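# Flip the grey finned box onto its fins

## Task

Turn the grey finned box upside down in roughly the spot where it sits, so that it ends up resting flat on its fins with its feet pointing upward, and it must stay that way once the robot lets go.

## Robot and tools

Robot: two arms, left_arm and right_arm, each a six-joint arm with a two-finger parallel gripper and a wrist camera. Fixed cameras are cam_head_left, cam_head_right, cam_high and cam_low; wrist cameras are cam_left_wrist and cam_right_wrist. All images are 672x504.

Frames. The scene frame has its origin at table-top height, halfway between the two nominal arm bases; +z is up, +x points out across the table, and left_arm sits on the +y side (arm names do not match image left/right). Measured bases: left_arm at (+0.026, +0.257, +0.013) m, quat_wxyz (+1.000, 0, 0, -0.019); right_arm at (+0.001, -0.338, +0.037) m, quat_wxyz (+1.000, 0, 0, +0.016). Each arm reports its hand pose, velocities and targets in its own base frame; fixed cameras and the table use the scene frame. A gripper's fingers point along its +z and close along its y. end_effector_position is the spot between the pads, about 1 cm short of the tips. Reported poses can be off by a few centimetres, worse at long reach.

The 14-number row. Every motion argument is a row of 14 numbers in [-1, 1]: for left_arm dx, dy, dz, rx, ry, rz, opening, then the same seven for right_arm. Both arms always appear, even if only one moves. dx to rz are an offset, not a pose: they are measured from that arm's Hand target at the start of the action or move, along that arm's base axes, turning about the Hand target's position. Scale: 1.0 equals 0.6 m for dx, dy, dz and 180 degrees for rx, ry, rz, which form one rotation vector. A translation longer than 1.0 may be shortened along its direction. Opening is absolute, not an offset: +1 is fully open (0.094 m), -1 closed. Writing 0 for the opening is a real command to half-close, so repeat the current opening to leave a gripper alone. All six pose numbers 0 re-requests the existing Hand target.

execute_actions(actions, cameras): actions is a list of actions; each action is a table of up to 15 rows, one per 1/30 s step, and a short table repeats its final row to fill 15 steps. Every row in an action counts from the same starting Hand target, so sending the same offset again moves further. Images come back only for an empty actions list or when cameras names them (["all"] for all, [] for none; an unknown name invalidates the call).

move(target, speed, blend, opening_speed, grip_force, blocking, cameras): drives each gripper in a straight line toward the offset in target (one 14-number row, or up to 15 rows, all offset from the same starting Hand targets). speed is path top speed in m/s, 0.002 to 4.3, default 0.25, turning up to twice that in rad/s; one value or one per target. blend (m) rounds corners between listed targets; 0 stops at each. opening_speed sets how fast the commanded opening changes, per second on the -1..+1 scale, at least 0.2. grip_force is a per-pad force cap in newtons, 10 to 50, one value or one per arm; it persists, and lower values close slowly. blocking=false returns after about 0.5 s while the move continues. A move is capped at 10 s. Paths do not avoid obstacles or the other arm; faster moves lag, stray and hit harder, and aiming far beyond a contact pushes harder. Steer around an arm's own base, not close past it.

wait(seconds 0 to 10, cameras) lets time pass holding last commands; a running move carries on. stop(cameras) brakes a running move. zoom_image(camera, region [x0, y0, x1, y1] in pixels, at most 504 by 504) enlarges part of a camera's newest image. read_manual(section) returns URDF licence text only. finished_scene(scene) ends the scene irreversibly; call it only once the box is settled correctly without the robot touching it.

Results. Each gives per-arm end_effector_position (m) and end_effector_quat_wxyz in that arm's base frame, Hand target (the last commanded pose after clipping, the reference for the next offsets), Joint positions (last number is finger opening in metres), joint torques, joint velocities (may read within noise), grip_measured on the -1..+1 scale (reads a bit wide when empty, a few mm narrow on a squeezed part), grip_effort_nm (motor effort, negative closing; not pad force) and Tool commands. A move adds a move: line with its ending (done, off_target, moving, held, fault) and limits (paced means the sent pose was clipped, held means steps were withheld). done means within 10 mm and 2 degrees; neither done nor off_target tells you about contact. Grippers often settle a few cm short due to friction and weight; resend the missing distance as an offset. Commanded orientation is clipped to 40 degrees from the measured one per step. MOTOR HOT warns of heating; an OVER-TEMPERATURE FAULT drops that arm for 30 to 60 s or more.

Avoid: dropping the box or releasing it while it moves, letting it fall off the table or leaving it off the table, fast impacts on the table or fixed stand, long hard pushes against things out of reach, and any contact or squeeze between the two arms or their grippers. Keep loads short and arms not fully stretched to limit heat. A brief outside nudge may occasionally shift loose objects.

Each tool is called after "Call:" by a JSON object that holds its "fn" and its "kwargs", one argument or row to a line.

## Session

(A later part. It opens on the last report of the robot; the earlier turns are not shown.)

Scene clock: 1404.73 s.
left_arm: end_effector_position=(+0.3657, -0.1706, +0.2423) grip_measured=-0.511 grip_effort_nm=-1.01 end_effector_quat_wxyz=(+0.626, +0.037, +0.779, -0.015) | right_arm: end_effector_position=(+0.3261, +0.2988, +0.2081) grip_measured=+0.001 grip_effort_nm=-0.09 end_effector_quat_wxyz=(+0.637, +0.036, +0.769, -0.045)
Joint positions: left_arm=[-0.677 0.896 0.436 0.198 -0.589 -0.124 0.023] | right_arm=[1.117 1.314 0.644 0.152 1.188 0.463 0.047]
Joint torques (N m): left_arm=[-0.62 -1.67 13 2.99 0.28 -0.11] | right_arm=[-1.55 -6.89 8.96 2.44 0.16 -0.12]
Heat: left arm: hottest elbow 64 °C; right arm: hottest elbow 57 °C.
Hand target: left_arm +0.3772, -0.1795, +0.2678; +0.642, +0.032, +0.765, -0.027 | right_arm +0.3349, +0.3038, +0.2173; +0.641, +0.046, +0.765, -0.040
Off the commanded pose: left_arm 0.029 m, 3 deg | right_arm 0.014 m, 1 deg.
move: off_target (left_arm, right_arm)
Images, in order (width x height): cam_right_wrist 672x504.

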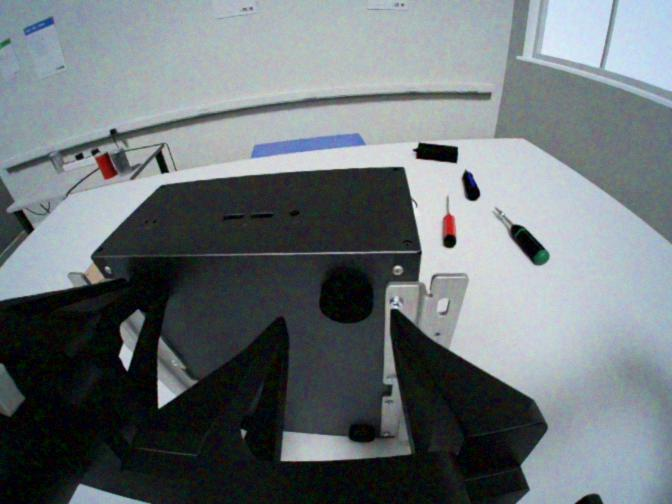

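Call:
{"fn": "move", "kwargs": {
  "target": [0,0,0,0,0,0,-0.75,0.036,-0.02,-0.02,0,0,0,0.0],
  "speed": 0.05,
  "cameras": ["cam_right_wrist"]
}}

Call:
{"fn": "zoom_image", "kwargs": {
  "camera": "cam_right_wrist",
  "region": [240, 240, 440, 390]
}}

Scene clock: 1429.03 s.
left_arm: end_effector_position=(+0.3663, -0.1709, +0.2425) grip_measured=-0.511 grip_effort_nm=-1.01 end_effector_quat_wxyz=(+0.626, +0.037, +0.779, -0.016) | right_arm: end_effector_position=(+0.3470, +0.2983, +0.2066) grip_measured=+0.001 grip_effort_nm=-0.07 end_effector_quat_wxyz=(+0.640, +0.038, +0.767, -0.031)
Joint positions: left_arm=[-0.676 0.898 0.438 0.198 -0.587 -0.124 0.023] | right_arm=[1.061 1.341 0.64 0.274 1.124 0.39 0.047]
Joint torques (N m): left_arm=[-0.62 -1.73 12.9 2.99 0.23 -0.11] | right_arm=[-3.08 -7.06 7.12 2.51 0.26 -0.12]
Heat: left arm: hottest elbow 64 °C; right arm: hottest elbow 55 °C.
Hand target: left_arm +0.3772, -0.1794, +0.2679; +0.642, +0.032, +0.765, -0.027 | right_arm +0.3564, +0.2918, +0.2053; +0.641, +0.046, +0.765, -0.040
Off the commanded pose: left_arm 0.029 m, 3 deg | right_arm 0.012 m, 1 deg.
move: off_target (left_arm, right_arm)
Images, in order (width x height): cam_right_wrist 672x504.

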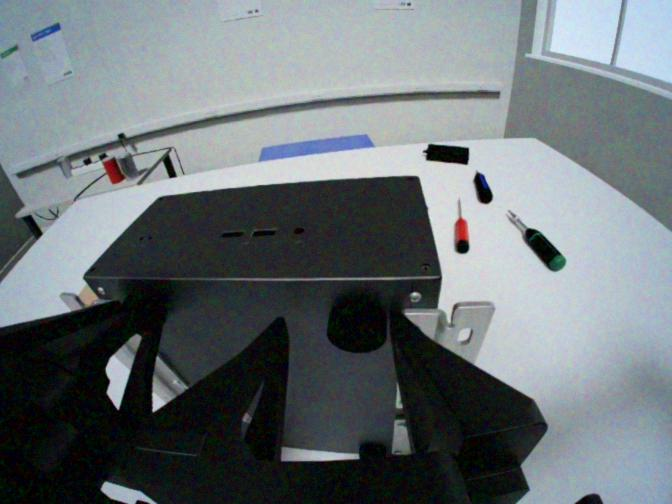

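Scaled by 2.520 from the camera's 672x504 image, which has a finer 960x720 frame.

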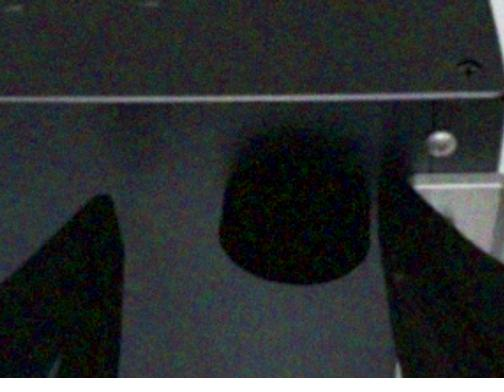

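Call:
{"fn": "move", "kwargs": {
  "target": [0,0,0,0,0,0,-0.75,-0.012,-0.03,-0.018,0,0,-0.006,0.0],
  "speed": 0.05,
  "cameras": ["cam_right_wrist"]
}}

Call:
{"fn": "zoom_image", "kwargs": {
  "camera": "cam_right_wrist",
  "region": [240, 240, 440, 390]
}}

Scene clock: 1438.13 s.
left_arm: end_effector_position=(+0.3666, -0.1716, +0.2432) grip_measured=-0.511 grip_effort_nm=-1.01 end_effector_quat_wxyz=(+0.627, +0.038, +0.778, -0.017) | right_arm: end_effector_position=(+0.3438, +0.2932, +0.1994) grip_measured=+0.000 grip_effort_nm=-0.02 end_effector_quat_wxyz=(+0.641, +0.039, +0.766, -0.027)
Joint positions: left_arm=[-0.676 0.899 0.439 0.2 -0.585 -0.124 0.023] | right_arm=[1.061 1.341 0.612 0.31 1.12 0.39 0.047]
Joint torques (N m): left_arm=[-0.5 -1.73 12.83 2.89 0.14 -0.11] | right_arm=[-3.14 -7.71 5.2 1.74 1.04 -0.01]
Heat: left arm: hottest elbow 66 °C; right arm: hottest elbow 54 °C.
Hand target: left_arm +0.3772, -0.1795, +0.2679; +0.642, +0.032, +0.765, -0.027 | right_arm +0.3492, +0.2739, +0.1945; +0.641, +0.054, +0.765, -0.046
Off the commanded pose: left_arm 0.028 m, 3 deg | right_arm 0.021 m, 3 deg.
move: off_target (left_arm, right_arm)
Images, in order (width x height): cam_right_wrist 672x504.

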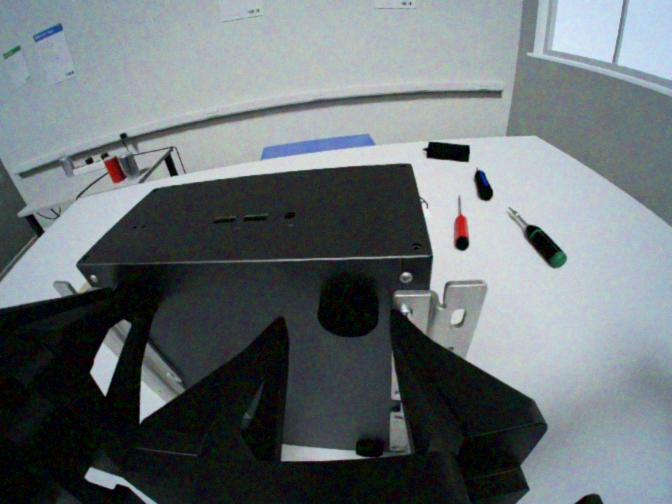

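Scaled by 2.520 from the camera's 672x504 image, which has a finer 960x720 frame.

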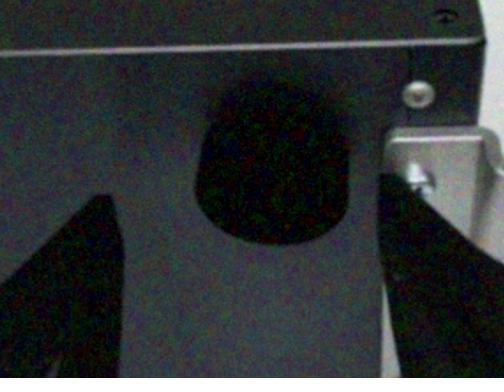

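Call:
{"fn": "move", "kwargs": {
  "target": [0,0,0,0,0,0,-0.75,0.02,-0.016,-0.004,0,0,0,0.0],
  "speed": 0.05,
  "cameras": ["cam_right_wrist"]
}}

Call:
{"fn": "zoom_image", "kwargs": {
  "camera": "cam_right_wrist",
  "region": [240, 240, 440, 390]
}}

Scene clock: 1446.03 s.
left_arm: end_effector_position=(+0.3681, -0.1731, +0.2442) grip_measured=-0.511 grip_effort_nm=-1.01 end_effector_quat_wxyz=(+0.627, +0.038, +0.778, -0.018) | right_arm: end_effector_position=(+0.3466, +0.2913, +0.1997) grip_measured=+0.000 grip_effort_nm=-0.02 end_effector_quat_wxyz=(+0.643, +0.035, +0.765, -0.016)
Joint positions: left_arm=[-0.676 0.905 0.445 0.2 -0.584 -0.124 0.023] | right_arm=[1.047 1.335 0.596 0.358 1.087 0.361 0.047]
Joint torques (N m): left_arm=[-0.44 -2.26 12.38 2.96 0.09 -0.12] | right_arm=[-4.42 -6.42 5.48 1.83 0.77 -0.08]
Heat: left arm: hottest elbow 65 °C; right arm: hottest elbow 53 °C.
Hand target: left_arm +0.3771, -0.1794, +0.2678; +0.642, +0.032, +0.765, -0.027 | right_arm +0.3612, +0.2642, +0.1920; +0.641, +0.053, +0.765, -0.046
Off the commanded pose: left_arm 0.026 m, 3 deg | right_arm 0.032 m, 4 deg.
move: off_target (left_arm, right_arm)
Images, in order (width x height): cam_right_wrist 672x504.

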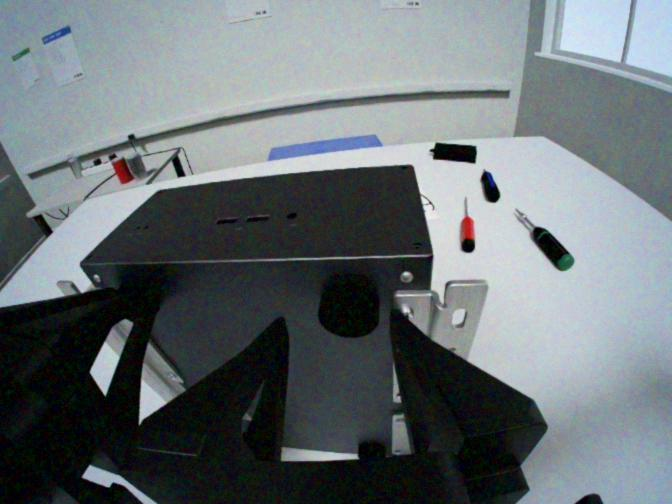

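Scaled by 2.520 from the camera's 672x504 image, which has a finer 960x720 frame.

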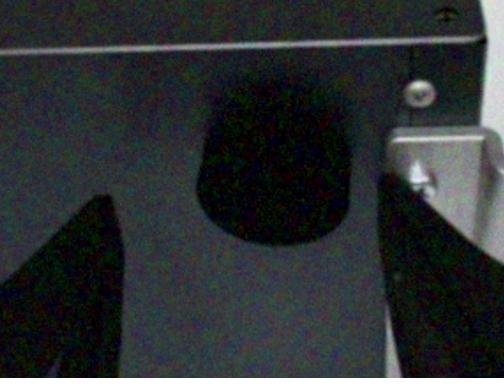

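Call:
{"fn": "execute_actions", "kwargs": {
  "actions": [],
  "cameras": ["cam_right_wrist", "cam_left_wrist", "cam_low"]
}}

Scene clock: 1493.70 s.
left_arm: end_effector_position=(+0.3681, -0.1731, +0.2442) grip_measured=-0.511 grip_effort_nm=-1.01 end_effector_quat_wxyz=(+0.627, +0.038, +0.778, -0.018) | right_arm: end_effector_position=(+0.3466, +0.2913, +0.1997) grip_measured=+0.000 grip_effort_nm=-0.02 end_effector_quat_wxyz=(+0.643, +0.035, +0.765, -0.016)
Joint positions: left_arm=[-0.676 0.905 0.445 0.2 -0.584 -0.124 0.023] | right_arm=[1.047 1.335 0.596 0.359 1.087 0.361 0.047]
Joint velocities: within noise
Joint torques (N m): left_arm=[-0.62 -2.32 12.4 2.95 0.09 -0.11] | right_arm=[-5.25 -6.95 5.37 2.07 0.76 -0.11]
Heat: left arm: hottest elbow 63 °C; right arm: hottest elbow 49 °C.
Hand target: left_arm +0.3771, -0.1794, +0.2678; +0.642, +0.032, +0.765, -0.027 | right_arm +0.3612, +0.2642, +0.1920; +0.641, +0.054, +0.765, -0.046
Tool commands: left_gripper/opening=-0.75 right_gripper/opening=+0.0
Off the commanded pose: left_arm 0.026 m, 3 deg | right_arm 0.032 m, 4 deg.
Images, in order (width x height): cam_low 672x504, cam_left_wrist 672x504, cam_right_wrist 672x504.

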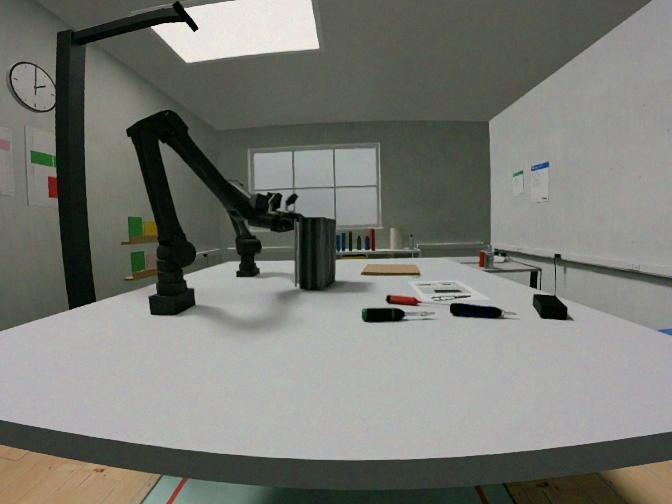

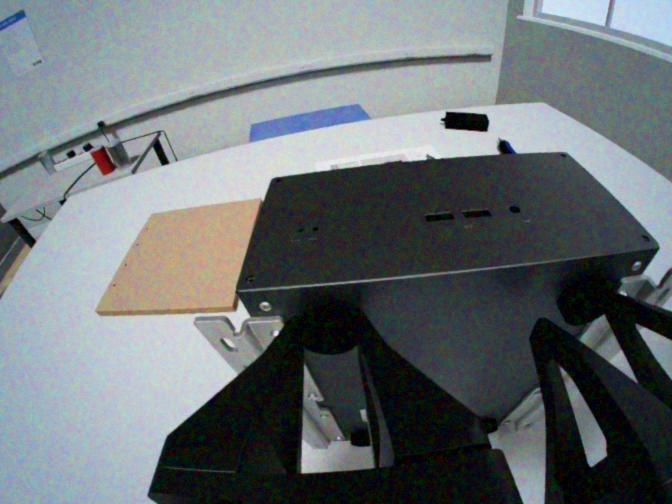

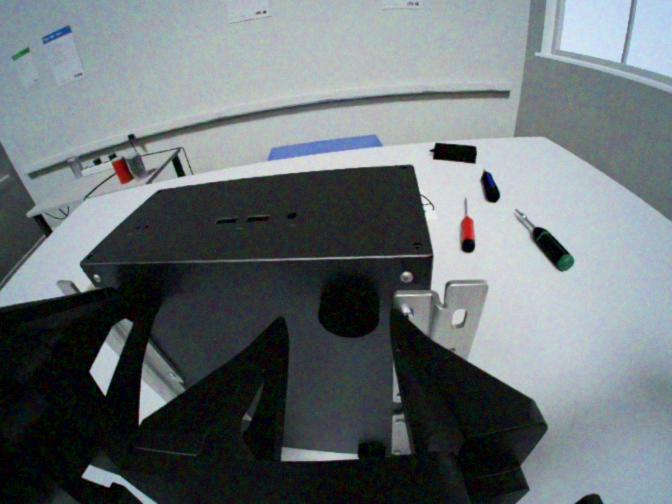

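Call:
{"fn": "zoom_image", "kwargs": {
  "camera": "cam_right_wrist",
  "region": [240, 230, 500, 460]
}}

Scaled by 1.938 from the camera's 672x504 image, which has a finer 960x720 frame.

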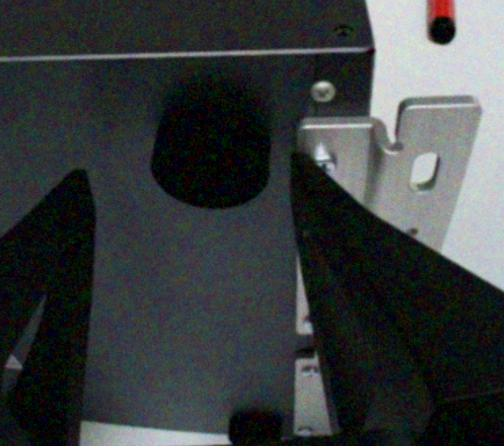

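Call:
{"fn": "move", "kwargs": {
  "target": [0,0,0,0,0,0,-0.75,-0.04,-0.02,0,0,0,-0.0222,-0.1],
  "speed": 0.06,
  "cameras": ["cam_right_wrist"]
}}

Scene clock: 1515.67 s.
left_arm: end_effector_position=(+0.3666, -0.1813, +0.2471) grip_measured=-0.511 grip_effort_nm=-1.01 end_effector_quat_wxyz=(+0.628, +0.054, +0.776, -0.025) | right_arm: end_effector_position=(+0.3386, +0.2801, +0.1968) grip_measured=-0.101 grip_effort_nm=0.05 end_effector_quat_wxyz=(+0.639, +0.061, +0.766, -0.032)
Joint positions: left_arm=[-0.688 0.905 0.449 0.204 -0.565 -0.107 0.023] | right_arm=[1.062 1.32 0.596 0.264 1.152 0.455 0.042]
Joint torques (N m): left_arm=[0.38 -2.14 12.1 2.8 -0.63 -0.32] | right_arm=[-2.78 -8.76 4.42 0.57 2.65 0.13]
Heat: left arm: hottest elbow 63 °C; right arm: hottest elbow 48 °C.
Hand target: left_arm +0.3771, -0.1795, +0.2679; +0.642, +0.032, +0.765, -0.027 | right_arm +0.3372, +0.2521, +0.1919; +0.639, +0.080, +0.762, -0.068
Off the commanded pose: left_arm 0.023 m, 3 deg | right_arm 0.028 m, 5 deg.
move: off_target (left_arm, right_arm)
Images, in order (width x height): cam_right_wrist 672x504.

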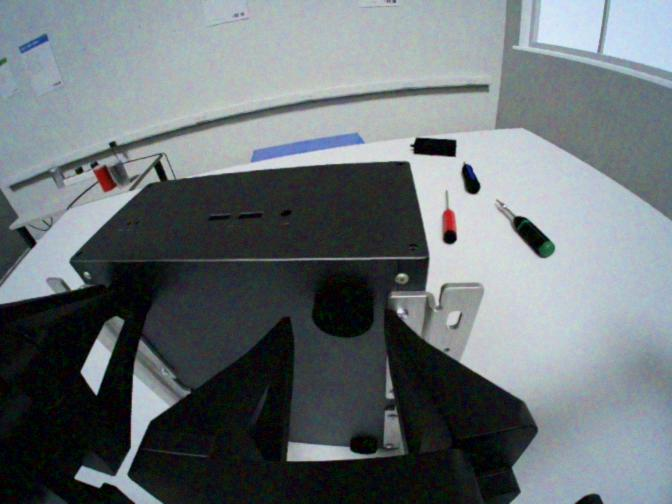

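Call:
{"fn": "zoom_image", "kwargs": {
  "camera": "cam_right_wrist",
  "region": [250, 240, 450, 440]
}}

Scaled by 2.520 from the camera's 672x504 image, which has a finer 960x720 frame.

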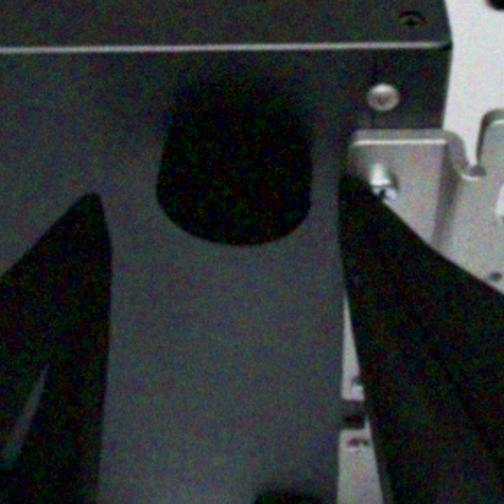

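Call:
{"fn": "move", "kwargs": {
  "target": [0,0,0,0,0,0,-0.75,0.02,-0.01,0,0,0,0,-0.234],
  "speed": 0.04,
  "cameras": ["cam_right_wrist"]
}}

Call:
{"fn": "zoom_image", "kwargs": {
  "camera": "cam_right_wrist",
  "region": [250, 240, 450, 440]
}}

Scene clock: 1561.07 s.
left_arm: end_effector_position=(+0.3692, -0.1761, +0.2443) grip_measured=-0.512 grip_effort_nm=-1.01 end_effector_quat_wxyz=(+0.626, +0.046, +0.778, -0.015) | right_arm: end_effector_position=(+0.3357, +0.2621, +0.1899) grip_measured=-0.233 grip_effort_nm=-0.08 end_effector_quat_wxyz=(+0.639, +0.063, +0.765, -0.054)
Joint positions: left_arm=[-0.679 0.913 0.449 0.204 -0.58 -0.111 0.023] | right_arm=[1.051 1.306 0.563 0.26 1.177 0.448 0.036]
Joint torques (N m): left_arm=[-0.32 -2.84 12.03 2.82 -0.01 -0.26] | right_arm=[-4.66 -7.12 6.76 2.07 0.15 -0.13]
Heat: left arm: hottest elbow 66 °C; right arm: hottest elbow 46 °C.
Hand target: left_arm +0.3771, -0.1796, +0.2679; +0.642, +0.032, +0.765, -0.027 | right_arm +0.3493, +0.2461, +0.1920; +0.639, +0.080, +0.762, -0.068
Off the commanded pose: left_arm 0.025 m, 3 deg | right_arm 0.021 m, 3 deg.
move: off_target (left_arm, right_arm)
Images, in order (width x height): cam_right_wrist 672x504.

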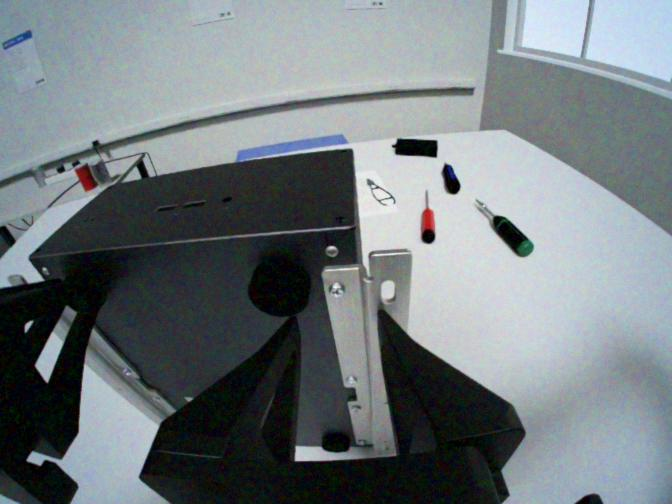

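Scaled by 2.520 from the camera's 672x504 image, which has a finer 960x720 frame.

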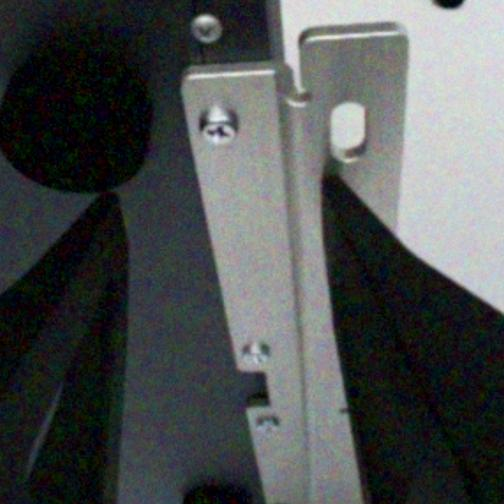

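Call:
{"fn": "move", "kwargs": {
  "target": [0,0,0,0,0,0,-0.75,-0.01,0.075,0.02,0,0,0,-0.1],
  "speed": 0.06,
  "cameras": ["cam_right_wrist"]
}}

Call:
{"fn": "zoom_image", "kwargs": {
  "camera": "cam_right_wrist",
  "region": [250, 240, 450, 440]
}}

Scene clock: 1579.87 s.
left_arm: end_effector_position=(+0.3692, -0.1762, +0.2443) grip_measured=-0.512 grip_effort_nm=-1.01 end_effector_quat_wxyz=(+0.626, +0.046, +0.778, -0.016) | right_arm: end_effector_position=(+0.3359, +0.2596, +0.1869) grip_measured=-0.101 grip_effort_nm=0.05 end_effector_quat_wxyz=(+0.636, +0.066, +0.764, -0.086)
Joint positions: left_arm=[-0.679 0.913 0.449 0.204 -0.58 -0.111 0.023] | right_arm=[1.056 1.329 0.587 0.19 1.229 0.477 0.042]
Joint torques (N m): left_arm=[-0.26 -2.96 12 2.84 -0.04 -0.26] | right_arm=[-0.85 -7.41 6.53 1.83 0.16 -0.08]
Heat: left arm: hottest elbow 66 °C; right arm: hottest elbow 46 °C.
Hand target: left_arm +0.3771, -0.1796, +0.2679; +0.642, +0.032, +0.765, -0.027 | right_arm +0.3359, +0.2594, +0.1875; +0.637, +0.066, +0.764, -0.084 (not the last commanded pose)
Off the commanded pose: left_arm 0.025 m, 3 deg | right_arm 0.037 m, 3 deg.
led back after a hold (left arm): the arm was led back toward your command in small steps, so it may still be short of it.
move: held (right_arm; a check stopped the path), off_target (left_arm); limits=held
pose unreachable (left arm): on one or more control steps of this call, first in action 0 (counted from 0), this arm could not follow its commanded pose, so it was not sent that pose on those steps. It may still have moved: this result reports where it is.
cause: moving toward the commanded pose would bring a part of the arm too close to another arm (this arm's wrist (the part past joint 4) and the right arm's wrist (the part past joint 4), along the way the arms are being sent, or toward where that arm still pushes).
pose unreachable (right arm): on one or more control steps of this call, first in action 0 (counted from 0), this arm could not follow its commanded pose, so it was not sent that pose on those steps. It may still have moved: this result reports where it is.
cause: moving toward the commanded pose would bring a part of the arm too close to another arm (this arm's wrist (the part past joint 4) and the left arm's wrist (the part past joint 4), at the place that arm is still heading or pushing toward).
Images, in order (width x height): cam_right_wrist 672x504.

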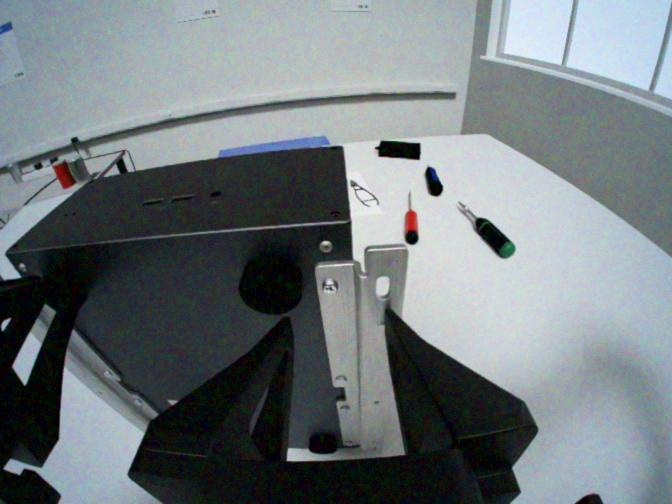

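Scaled by 2.520 from the camera's 672x504 image, which has a finer 960x720 frame.

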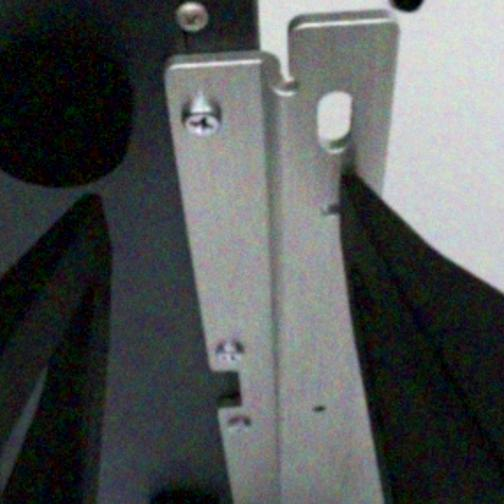

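Call:
{"fn": "move", "kwargs": {
  "target": [0,0,0,0,0,0,-0.75,0.0,0.03,0.03,0,0,0.05,-0.1],
  "speed": 0.06,
  "cameras": ["cam_right_wrist"]
}}

Scene clock: 1605.97 s.
left_arm: end_effector_position=(+0.3693, -0.1759, +0.2443) grip_measured=-0.512 grip_effort_nm=-1.01 end_effector_quat_wxyz=(+0.626, +0.045, +0.778, -0.015) | right_arm: end_effector_position=(+0.3345, +0.2775, +0.1991) grip_measured=-0.101 grip_effort_nm=0.06 end_effector_quat_wxyz=(+0.636, +0.002, +0.770, -0.040)
Joint positions: left_arm=[-0.679 0.913 0.449 0.204 -0.582 -0.111 0.023] | right_arm=[1.056 1.274 0.557 0.306 1.085 0.308 0.042]
Joint torques (N m): left_arm=[-0.21 -2.9 12.03 2.85 0.05 -0.26] | right_arm=[-1.61 -7.77 6.95 2.59 0.1 -0.13]
Heat: left arm: hottest elbow 66 °C; right arm: hottest elbow 46 °C.
Hand target: left_arm +0.3771, -0.1796, +0.2679; +0.642, +0.032, +0.765, -0.027 | right_arm +0.3359, +0.2775, +0.2053; +0.641, +0.006, +0.767, -0.034
Off the commanded pose: left_arm 0.025 m, 3 deg | right_arm 0.007 m, 1 deg.
move: off_target (left_arm)
Images, in order (width x height): cam_right_wrist 672x504.

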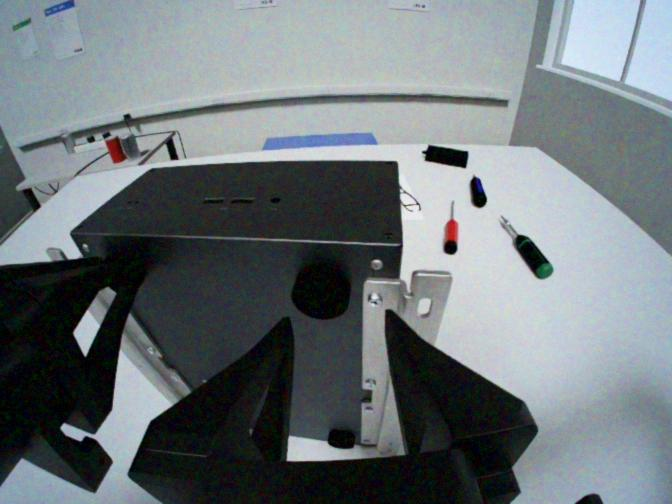

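Call:
{"fn": "zoom_image", "kwargs": {
  "camera": "cam_right_wrist",
  "region": [250, 230, 450, 430]
}}

Scaled by 2.520 from the camera's 672x504 image, which has a finer 960x720 frame.

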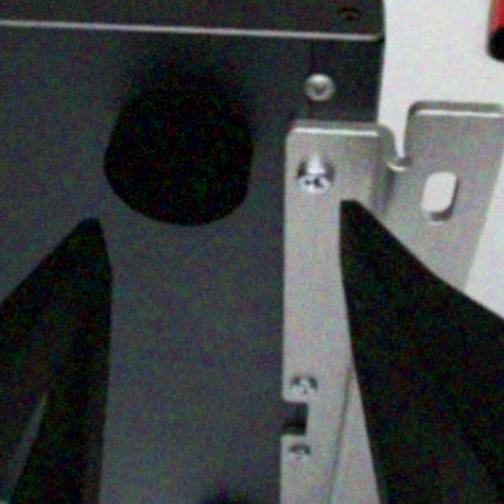

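Call:
{"fn": "move", "kwargs": {
  "target": [
    [0,0,0,0,0,0,-0.75,0.0,0.012,0.01,0,0,-0.005,-0.12],
    [0,0,0,0,0,0,-0.75,0.022,0.0115,0.008,0,0,-0.01,-0.12]
  ],
  "speed": 0.05,
  "cameras": ["cam_right_wrist"]
}}

Call:
{"fn": "zoom_image", "kwargs": {
  "camera": "cam_right_wrist",
  "region": [250, 230, 450, 430]
}}

Scene clock: 1627.33 s.
left_arm: end_effector_position=(+0.3693, -0.1759, +0.2443) grip_measured=-0.512 grip_effort_nm=-1.01 end_effector_quat_wxyz=(+0.626, +0.045, +0.778, -0.015) | right_arm: end_effector_position=(+0.3368, +0.2754, +0.1940) grip_measured=-0.118 grip_effort_nm=-0.09 end_effector_quat_wxyz=(+0.633, +0.001, +0.772, -0.055)
Joint positions: left_arm=[-0.679 0.913 0.449 0.204 -0.582 -0.111 0.023] | right_arm=[1.051 1.291 0.564 0.287 1.1 0.311 0.041]
Joint torques (N m): left_arm=[-0.26 -2.9 12.07 2.85 0.04 -0.26] | right_arm=[-1.73 -5.6 9.99 2.18 0.13 -0.05]
Heat: left arm: hottest elbow 66 °C; right arm: hottest elbow 47 °C.
Hand target: left_arm +0.3771, -0.1796, +0.2679; +0.642, +0.032, +0.765, -0.027 | right_arm +0.3491, +0.2843, +0.2102; +0.640, +0.018, +0.767, -0.044
Off the commanded pose: left_arm 0.025 m, 3 deg | right_arm 0.022 m, 3 deg.
move: off_target (left_arm, right_arm)
Images, in order (width x height): cam_right_wrist 672x504.

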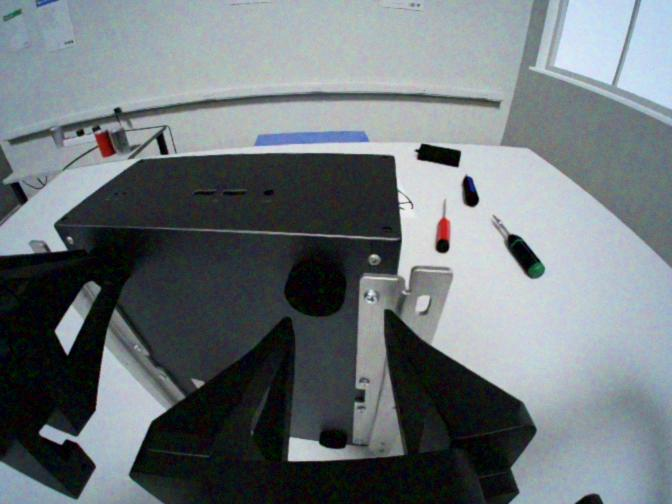

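Scaled by 2.520 from the camera's 672x504 image, which has a finer 960x720 frame.

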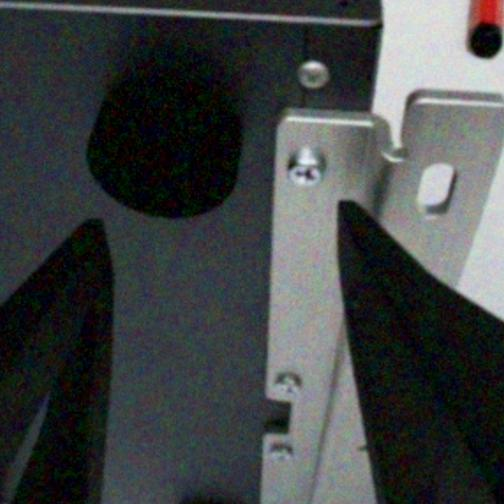

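Call:
{"fn": "move", "kwargs": {
  "target": [0,0,0,0,0,0,-0.75,0.0,0.004,0,0,0,-0.005,-0.12],
  "speed": 0.05,
  "cameras": []
}}

Scene clock: 1634.37 s.
left_arm: end_effector_position=(+0.3693, -0.1759, +0.2443) grip_measured=-0.512 grip_effort_nm=-1.01 end_effector_quat_wxyz=(+0.626, +0.045, +0.778, -0.015) | right_arm: end_effector_position=(+0.3394, +0.2778, +0.1965) grip_measured=-0.118 grip_effort_nm=-0.09 end_effector_quat_wxyz=(+0.635, +0.008, +0.770, -0.057)
Joint positions: left_arm=[-0.679 0.913 0.449 0.204 -0.582 -0.111 0.023] | right_arm=[1.051 1.302 0.578 0.287 1.113 0.317 0.041]
Joint torques (N m): left_arm=[-0.32 -2.84 12.05 2.81 0.04 -0.25] | right_arm=[-1.55 -6.01 10.02 1.4 0.4 0.07]
Heat: left arm: hottest elbow 66 °C; right arm: hottest elbow 47 °C.
Hand target: left_arm +0.3771, -0.1796, +0.2679; +0.642, +0.032, +0.765, -0.027 | right_arm +0.3491, +0.2867, +0.2102; +0.640, +0.024, +0.766, -0.049
Off the commanded pose: left_arm 0.025 m, 3 deg | right_arm 0.019 m, 2 deg.
move: off_target (left_arm, right_arm)
No camera images: "cameras" was empty.

Call:
{"fn": "move", "kwargs": {
  "target": [0,0,0,0,0,0,-0.75,0.0,0.018,0.004,0,0,0.01,-0.12],
  "speed": 0.05,
  "cameras": ["cam_right_wrist"]
}}

Call:
{"fn": "zoom_image", "kwargs": {
  "camera": "cam_right_wrist",
  "region": [250, 230, 450, 430]
}}

Scene clock: 1642.60 s.
left_arm: end_effector_position=(+0.3693, -0.1759, +0.2443) grip_measured=-0.512 grip_effort_nm=-1.01 end_effector_quat_wxyz=(+0.626, +0.045, +0.778, -0.015) | right_arm: end_effector_position=(+0.3415, +0.2837, +0.1978) grip_measured=-0.118 grip_effort_nm=-0.09 end_effector_quat_wxyz=(+0.634, +0.005, +0.772, -0.050)
Joint positions: left_arm=[-0.679 0.913 0.449 0.204 -0.582 -0.111 0.023] | right_arm=[1.051 1.309 0.59 0.287 1.099 0.318 0.041]
Joint torques (N m): left_arm=[-0.21 -2.78 12.07 2.81 0.03 -0.25] | right_arm=[-1.03 -6.83 9.94 2.02 0.17 -0.13]
Heat: left arm: hottest elbow 66 °C; right arm: hottest elbow 49 °C.
Hand target: left_arm +0.3771, -0.1796, +0.2679; +0.642, +0.032, +0.765, -0.027 | right_arm +0.3491, +0.2975, +0.2126; +0.641, +0.012, +0.767, -0.039
Off the commanded pose: left_arm 0.025 m, 3 deg | right_arm 0.022 m, 2 deg.
move: off_target (left_arm, right_arm)
Images, in order (width x height): cam_right_wrist 672x504.

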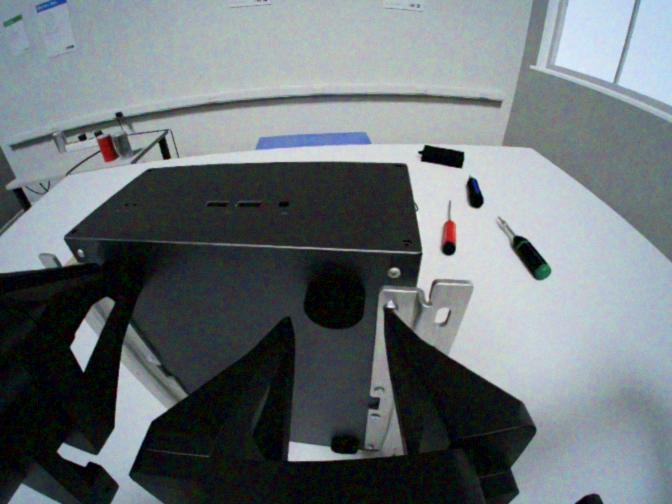

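Scaled by 2.520 from the camera's 672x504 image, which has a finer 960x720 frame.

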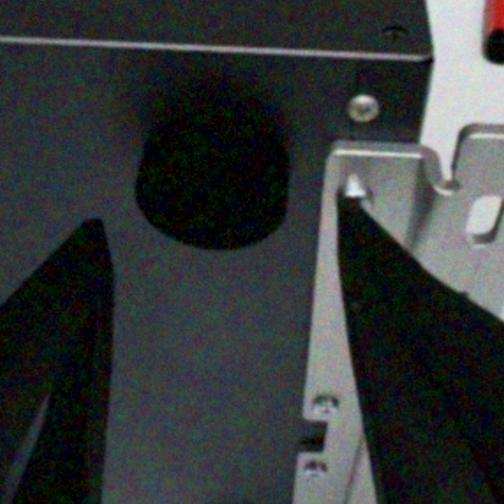

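Call:
{"fn": "move", "kwargs": {
  "target": [0,0,0,0,0,0,-0.75,0.02,-0.003,0.01,0,0,0.0,-0.234],
  "speed": 0.05,
  "cameras": ["cam_right_wrist"]
}}

Call:
{"fn": "zoom_image", "kwargs": {
  "camera": "cam_right_wrist",
  "region": [250, 230, 450, 430]
}}

Scene clock: 1652.33 s.
left_arm: end_effector_position=(+0.3693, -0.1757, +0.2443) grip_measured=-0.512 grip_effort_nm=-1.01 end_effector_quat_wxyz=(+0.626, +0.045, +0.778, -0.015) | right_arm: end_effector_position=(+0.3484, +0.2870, +0.2020) grip_measured=-0.233 grip_effort_nm=-0.08 end_effector_quat_wxyz=(+0.633, -0.002, +0.773, -0.047)
Joint positions: left_arm=[-0.679 0.913 0.449 0.204 -0.583 -0.111 0.023] | right_arm=[1.035 1.31 0.605 0.287 1.07 0.295 0.036]
Joint torques (N m): left_arm=[-0.32 -2.78 12.04 2.82 0.09 -0.25] | right_arm=[-1.44 -6.48 10.18 2.24 0.06 -0.16]
Heat: left arm: hottest elbow 66 °C; right arm: hottest elbow 51 °C.
Hand target: left_arm +0.3771, -0.1796, +0.2679; +0.642, +0.032, +0.765, -0.028 | right_arm +0.3611, +0.2957, +0.2185; +0.641, +0.012, +0.767, -0.039
Off the commanded pose: left_arm 0.025 m, 3 deg | right_arm 0.023 m, 2 deg.
move: off_target (left_arm, right_arm)
Images, in order (width x height): cam_right_wrist 672x504.

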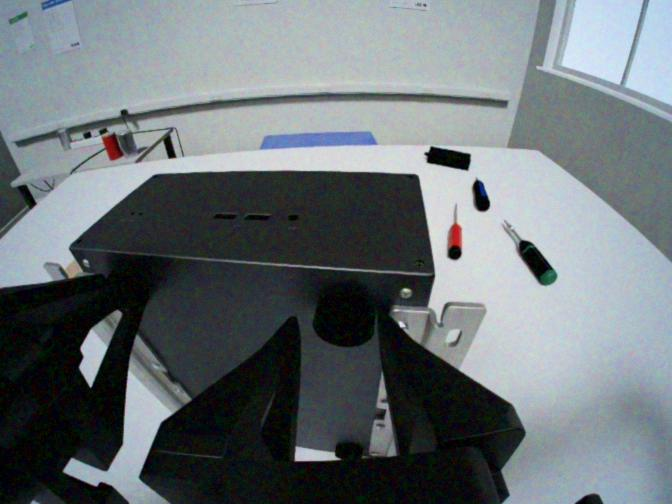

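Scaled by 2.520 from the camera's 672x504 image, which has a finer 960x720 frame.

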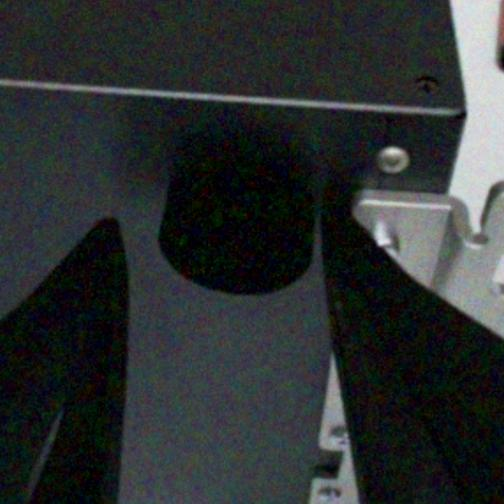

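Call:
{"fn": "move", "kwargs": {
  "target": [0,0,0,0,0,0,-0.75,0.012,-0.008,0.0,0,0,0.0,-0.25],
  "speed": 0.05,
  "cameras": ["cam_right_wrist"]
}}

Call:
{"fn": "zoom_image", "kwargs": {
  "camera": "cam_right_wrist",
  "region": [250, 230, 450, 430]
}}

Scene clock: 1665.20 s.
left_arm: end_effector_position=(+0.3692, -0.1760, +0.2443) grip_measured=-0.512 grip_effort_nm=-1.01 end_effector_quat_wxyz=(+0.626, +0.045, +0.778, -0.015) | right_arm: end_effector_position=(+0.3495, +0.2881, +0.2019) grip_measured=-0.248 grip_effort_nm=-0.10 end_effector_quat_wxyz=(+0.632, -0.008, +0.774, -0.047)
Joint positions: left_arm=[-0.679 0.913 0.449 0.204 -0.581 -0.111 0.023] | right_arm=[1.032 1.31 0.605 0.291 1.058 0.281 0.035]
Joint torques (N m): left_arm=[-0.32 -2.84 12.07 2.86 0.01 -0.26] | right_arm=[-3.78 -6.36 9.88 2.85 -0.31 -0.24]
Heat: left arm: hottest elbow 66 °C; right arm: hottest elbow 51 °C.
Hand target: left_arm +0.3771, -0.1796, +0.2679; +0.642, +0.032, +0.765, -0.028 | right_arm +0.3683, +0.2909, +0.2184; +0.641, +0.012, +0.767, -0.039
Off the commanded pose: left_arm 0.025 m, 3 deg | right_arm 0.025 m, 3 deg.
move: off_target (left_arm, right_arm)
Images, in order (width x height): cam_right_wrist 672x504.

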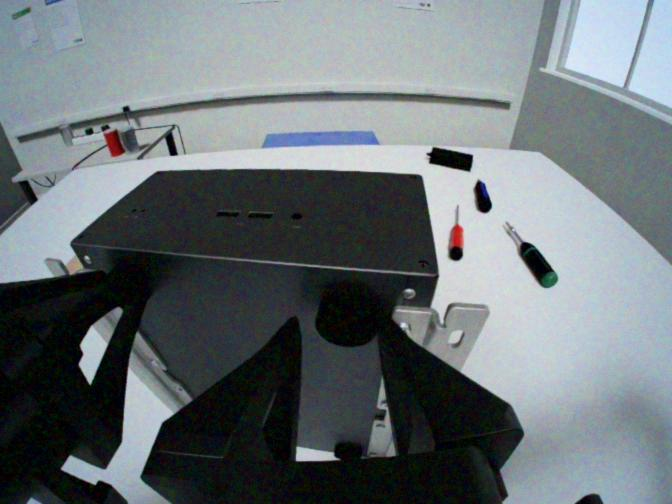

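Scaled by 2.520 from the camera's 672x504 image, which has a finer 960x720 frame.

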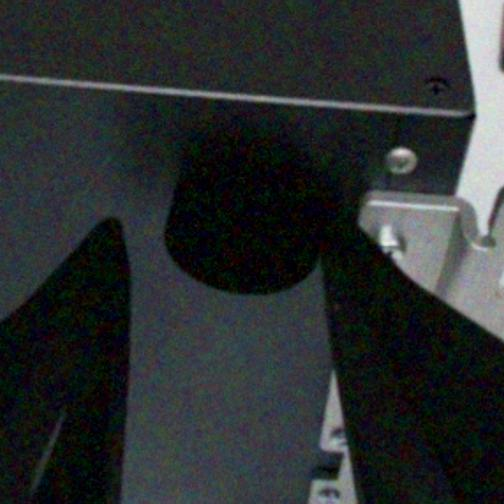

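Call:
{"fn": "move", "kwargs": {
  "target": [0,0,0,0,0,0,-0.75,0.004,-0.002,0.0,0,0,0.0,-0.38],
  "speed": 0.05,
  "opening_speed": 0.3,
  "cameras": ["cam_right_wrist"]
}}

Call:
{"fn": "zoom_image", "kwargs": {
  "camera": "cam_right_wrist",
  "region": [250, 230, 450, 430]
}}

Scene clock: 1673.13 s.
left_arm: end_effector_position=(+0.3695, -0.1756, +0.2442) grip_measured=-0.512 grip_effort_nm=-1.01 end_effector_quat_wxyz=(+0.626, +0.044, +0.778, -0.016) | right_arm: end_effector_position=(+0.3517, +0.2855, +0.2021) grip_measured=-0.377 grip_effort_nm=-0.12 end_effector_quat_wxyz=(+0.632, -0.007, +0.774, -0.050)
Joint positions: left_arm=[-0.677 0.913 0.449 0.204 -0.579 -0.113 0.023] | right_arm=[1.024 1.31 0.605 0.293 1.058 0.276 0.029]
Joint torques (N m): left_arm=[-0.56 -2.84 12.08 2.84 -0.08 -0.24] | right_arm=[-4.13 -6.83 9.89 2.95 -0.57 -0.21]
Heat: left arm: hottest elbow 66 °C; right arm: hottest elbow 51 °C.
Hand target: left_arm +0.3771, -0.1796, +0.2679; +0.642, +0.032, +0.765, -0.027 | right_arm +0.3707, +0.2897, +0.2184; +0.641, +0.012, +0.767, -0.039
Off the commanded pose: left_arm 0.025 m, 3 deg | right_arm 0.025 m, 3 deg.
move: off_target (left_arm, right_arm)
Images, in order (width x height): cam_right_wrist 672x504.

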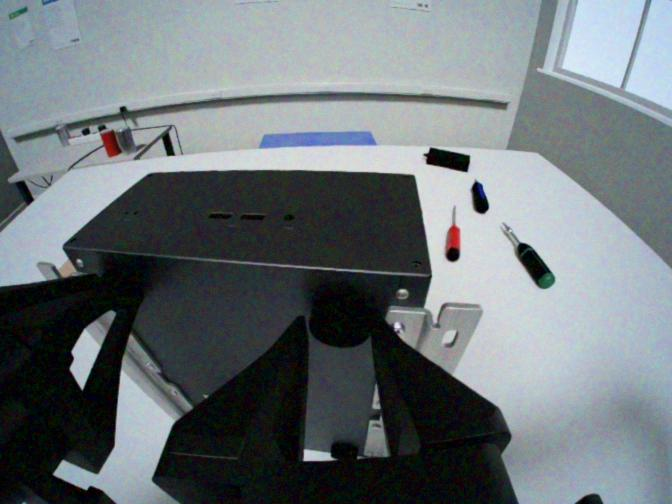

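Scaled by 2.520 from the camera's 672x504 image, which has a finer 960x720 frame.

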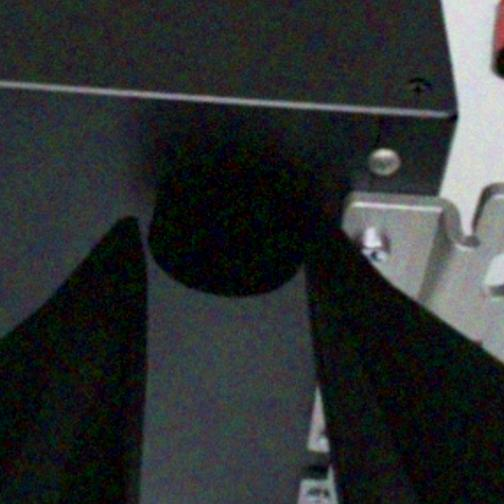

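Call:
{"fn": "move", "kwargs": {
  "target": [0,0,0,0,0,0,-0.75,0.004,0.0,0.0,0,0,0.0,-0.75],
  "speed": 0.05,
  "opening_speed": 0.3,
  "cameras": ["cam_right_wrist", "cam_left_wrist"]
}}

Call:
{"fn": "zoom_image", "kwargs": {
  "camera": "cam_right_wrist",
  "region": [250, 230, 450, 430]
}}

Scene clock: 1690.47 s.
left_arm: end_effector_position=(+0.3699, -0.1748, +0.2441) grip_measured=-0.512 grip_effort_nm=-1.01 end_effector_quat_wxyz=(+0.626, +0.043, +0.778, -0.015) | right_arm: end_effector_position=(+0.3528, +0.2855, +0.2021) grip_measured=-0.493 grip_effort_nm=-1.04 end_effector_quat_wxyz=(+0.631, -0.008, +0.774, -0.049)
Joint positions: left_arm=[-0.675 0.913 0.449 0.204 -0.58 -0.114 0.023] | right_arm=[1.021 1.31 0.605 0.296 1.051 0.273 0.024]
Joint torques (N m): left_arm=[-0.62 -2.9 12.08 2.84 -0.04 -0.23] | right_arm=[-3.55 -5.77 10.11 3.02 -0.52 -0.22]
Heat: left arm: hottest elbow 66 °C; right arm: hottest elbow 51 °C.
Hand target: left_arm +0.3772, -0.1794, +0.2680; +0.642, +0.032, +0.765, -0.027 | right_arm +0.3730, +0.2898, +0.2184; +0.641, +0.012, +0.767, -0.039
Off the commanded pose: left_arm 0.025 m, 3 deg | right_arm 0.026 m, 3 deg.
move: off_target (left_arm, right_arm)
Images, in order (width x height): cam_left_wrist 672x504, cam_right_wrist 672x504.

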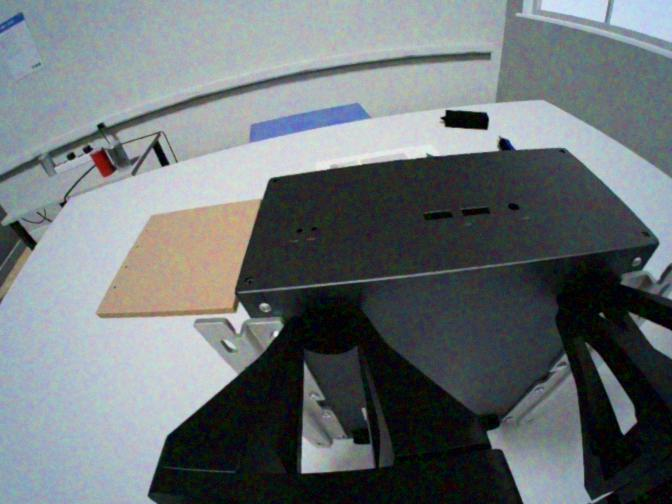

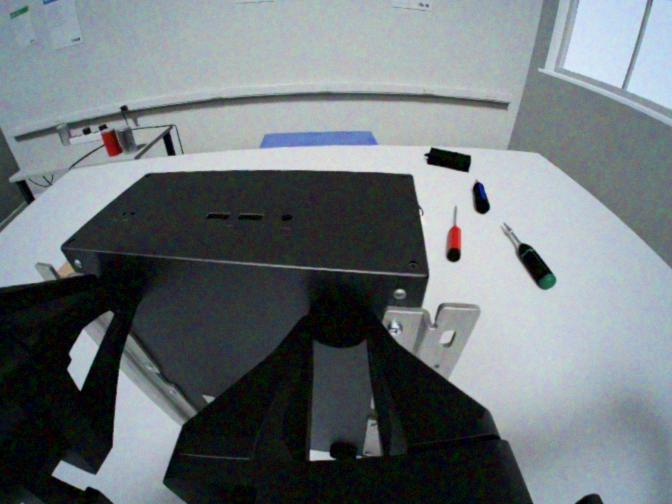

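Scaled by 2.520 from the camera's 672x504 image, which has a finer 960x720 frame.

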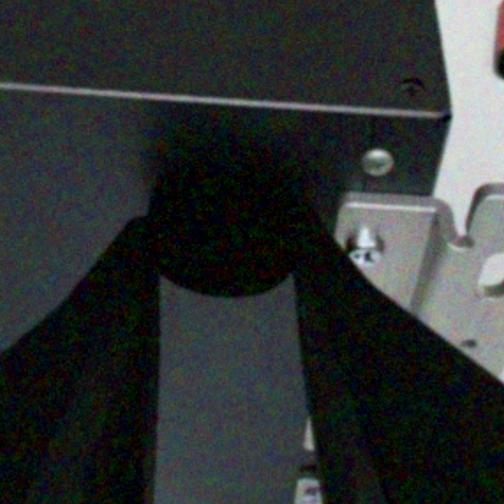

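Call:
{"fn": "move", "kwargs": {
  "target": [
    [0.111,-0.0078,0.0232,0.0045,0.0442,0,-0.75,0.0902,-0.0188,0.0232,0.0075,0.0437,0,-0.75],
    [0.2126,-0.0149,0.0265,0.0101,0.0995,0,-0.75,0.1908,-0.0396,0.0265,0.017,0.0985,0,-0.75]
  ],
  "speed": 0.06,
  "blend": [0.01,0],
  "cameras": ["cam_right_wrist", "cam_left_wrist", "cam_low"]
}}

Scene clock: 1771.57 s.
left_arm: end_effector_position=(+0.4931, -0.1938, +0.2602) grip_measured=-0.512 grip_effort_nm=-1.01 end_effector_quat_wxyz=(+0.503, +0.062, +0.862, -0.011) | right_arm: end_effector_position=(+0.4671, +0.2586, +0.2162) grip_measured=-0.493 grip_effort_nm=-1.04 end_effector_quat_wxyz=(+0.504, +0.018, +0.863, -0.024)
Joint positions: left_arm=[-0.482 1.24 0.904 -0.215 -0.336 -0.148 0.023] | right_arm=[0.706 1.372 0.917 -0.212 0.656 0.42 0.024]
Joint torques (N m): left_arm=[1.08 -8.47 13.11 1.62 0.01 -0.53] | right_arm=[-2.37 -7.47 12.63 1.74 0.08 -0.19]
Heat: left arm: hottest elbow 66 °C; right arm: hottest elbow 53 °C.
Hand target: left_arm +0.5048, -0.1885, +0.2837; +0.515, +0.037, +0.856, -0.020 | right_arm +0.4876, +0.2660, +0.2345; +0.515, +0.023, +0.857, -0.020
Off the commanded pose: left_arm 0.027 m, 3 deg | right_arm 0.028 m, 2 deg.
move: off_target (left_arm, right_arm)
Images, in order (width x height): cam_low 672x504, cam_left_wrist 672x504, cam_right_wrist 672x504.

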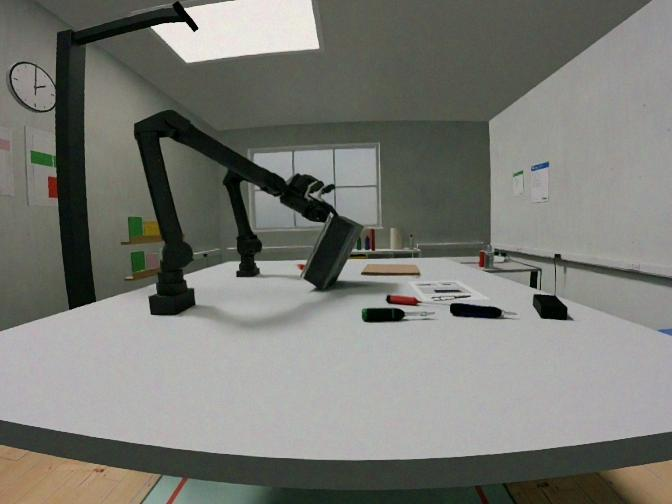

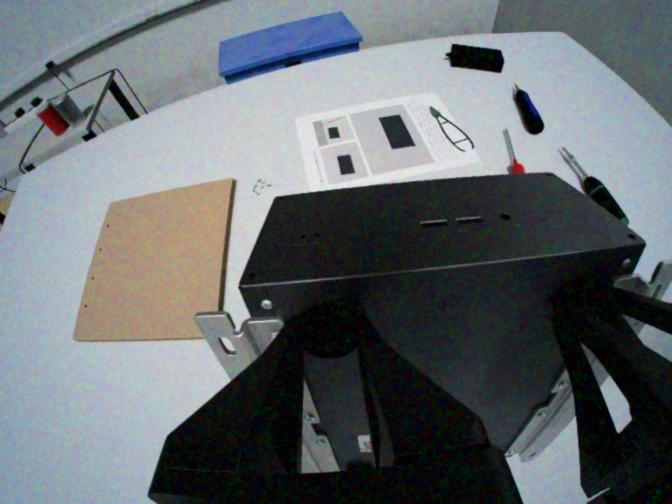

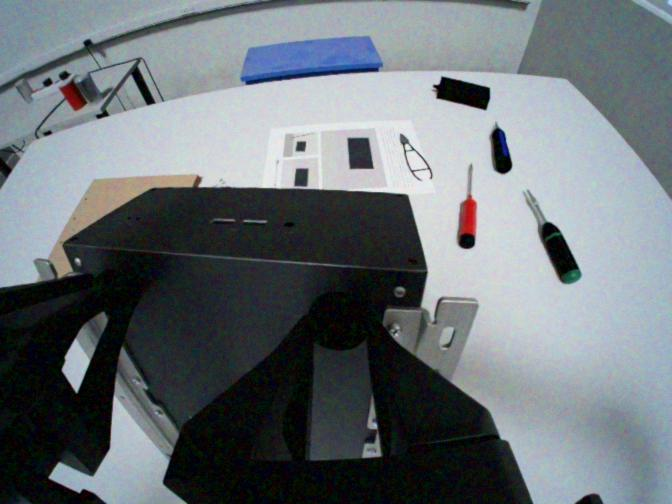

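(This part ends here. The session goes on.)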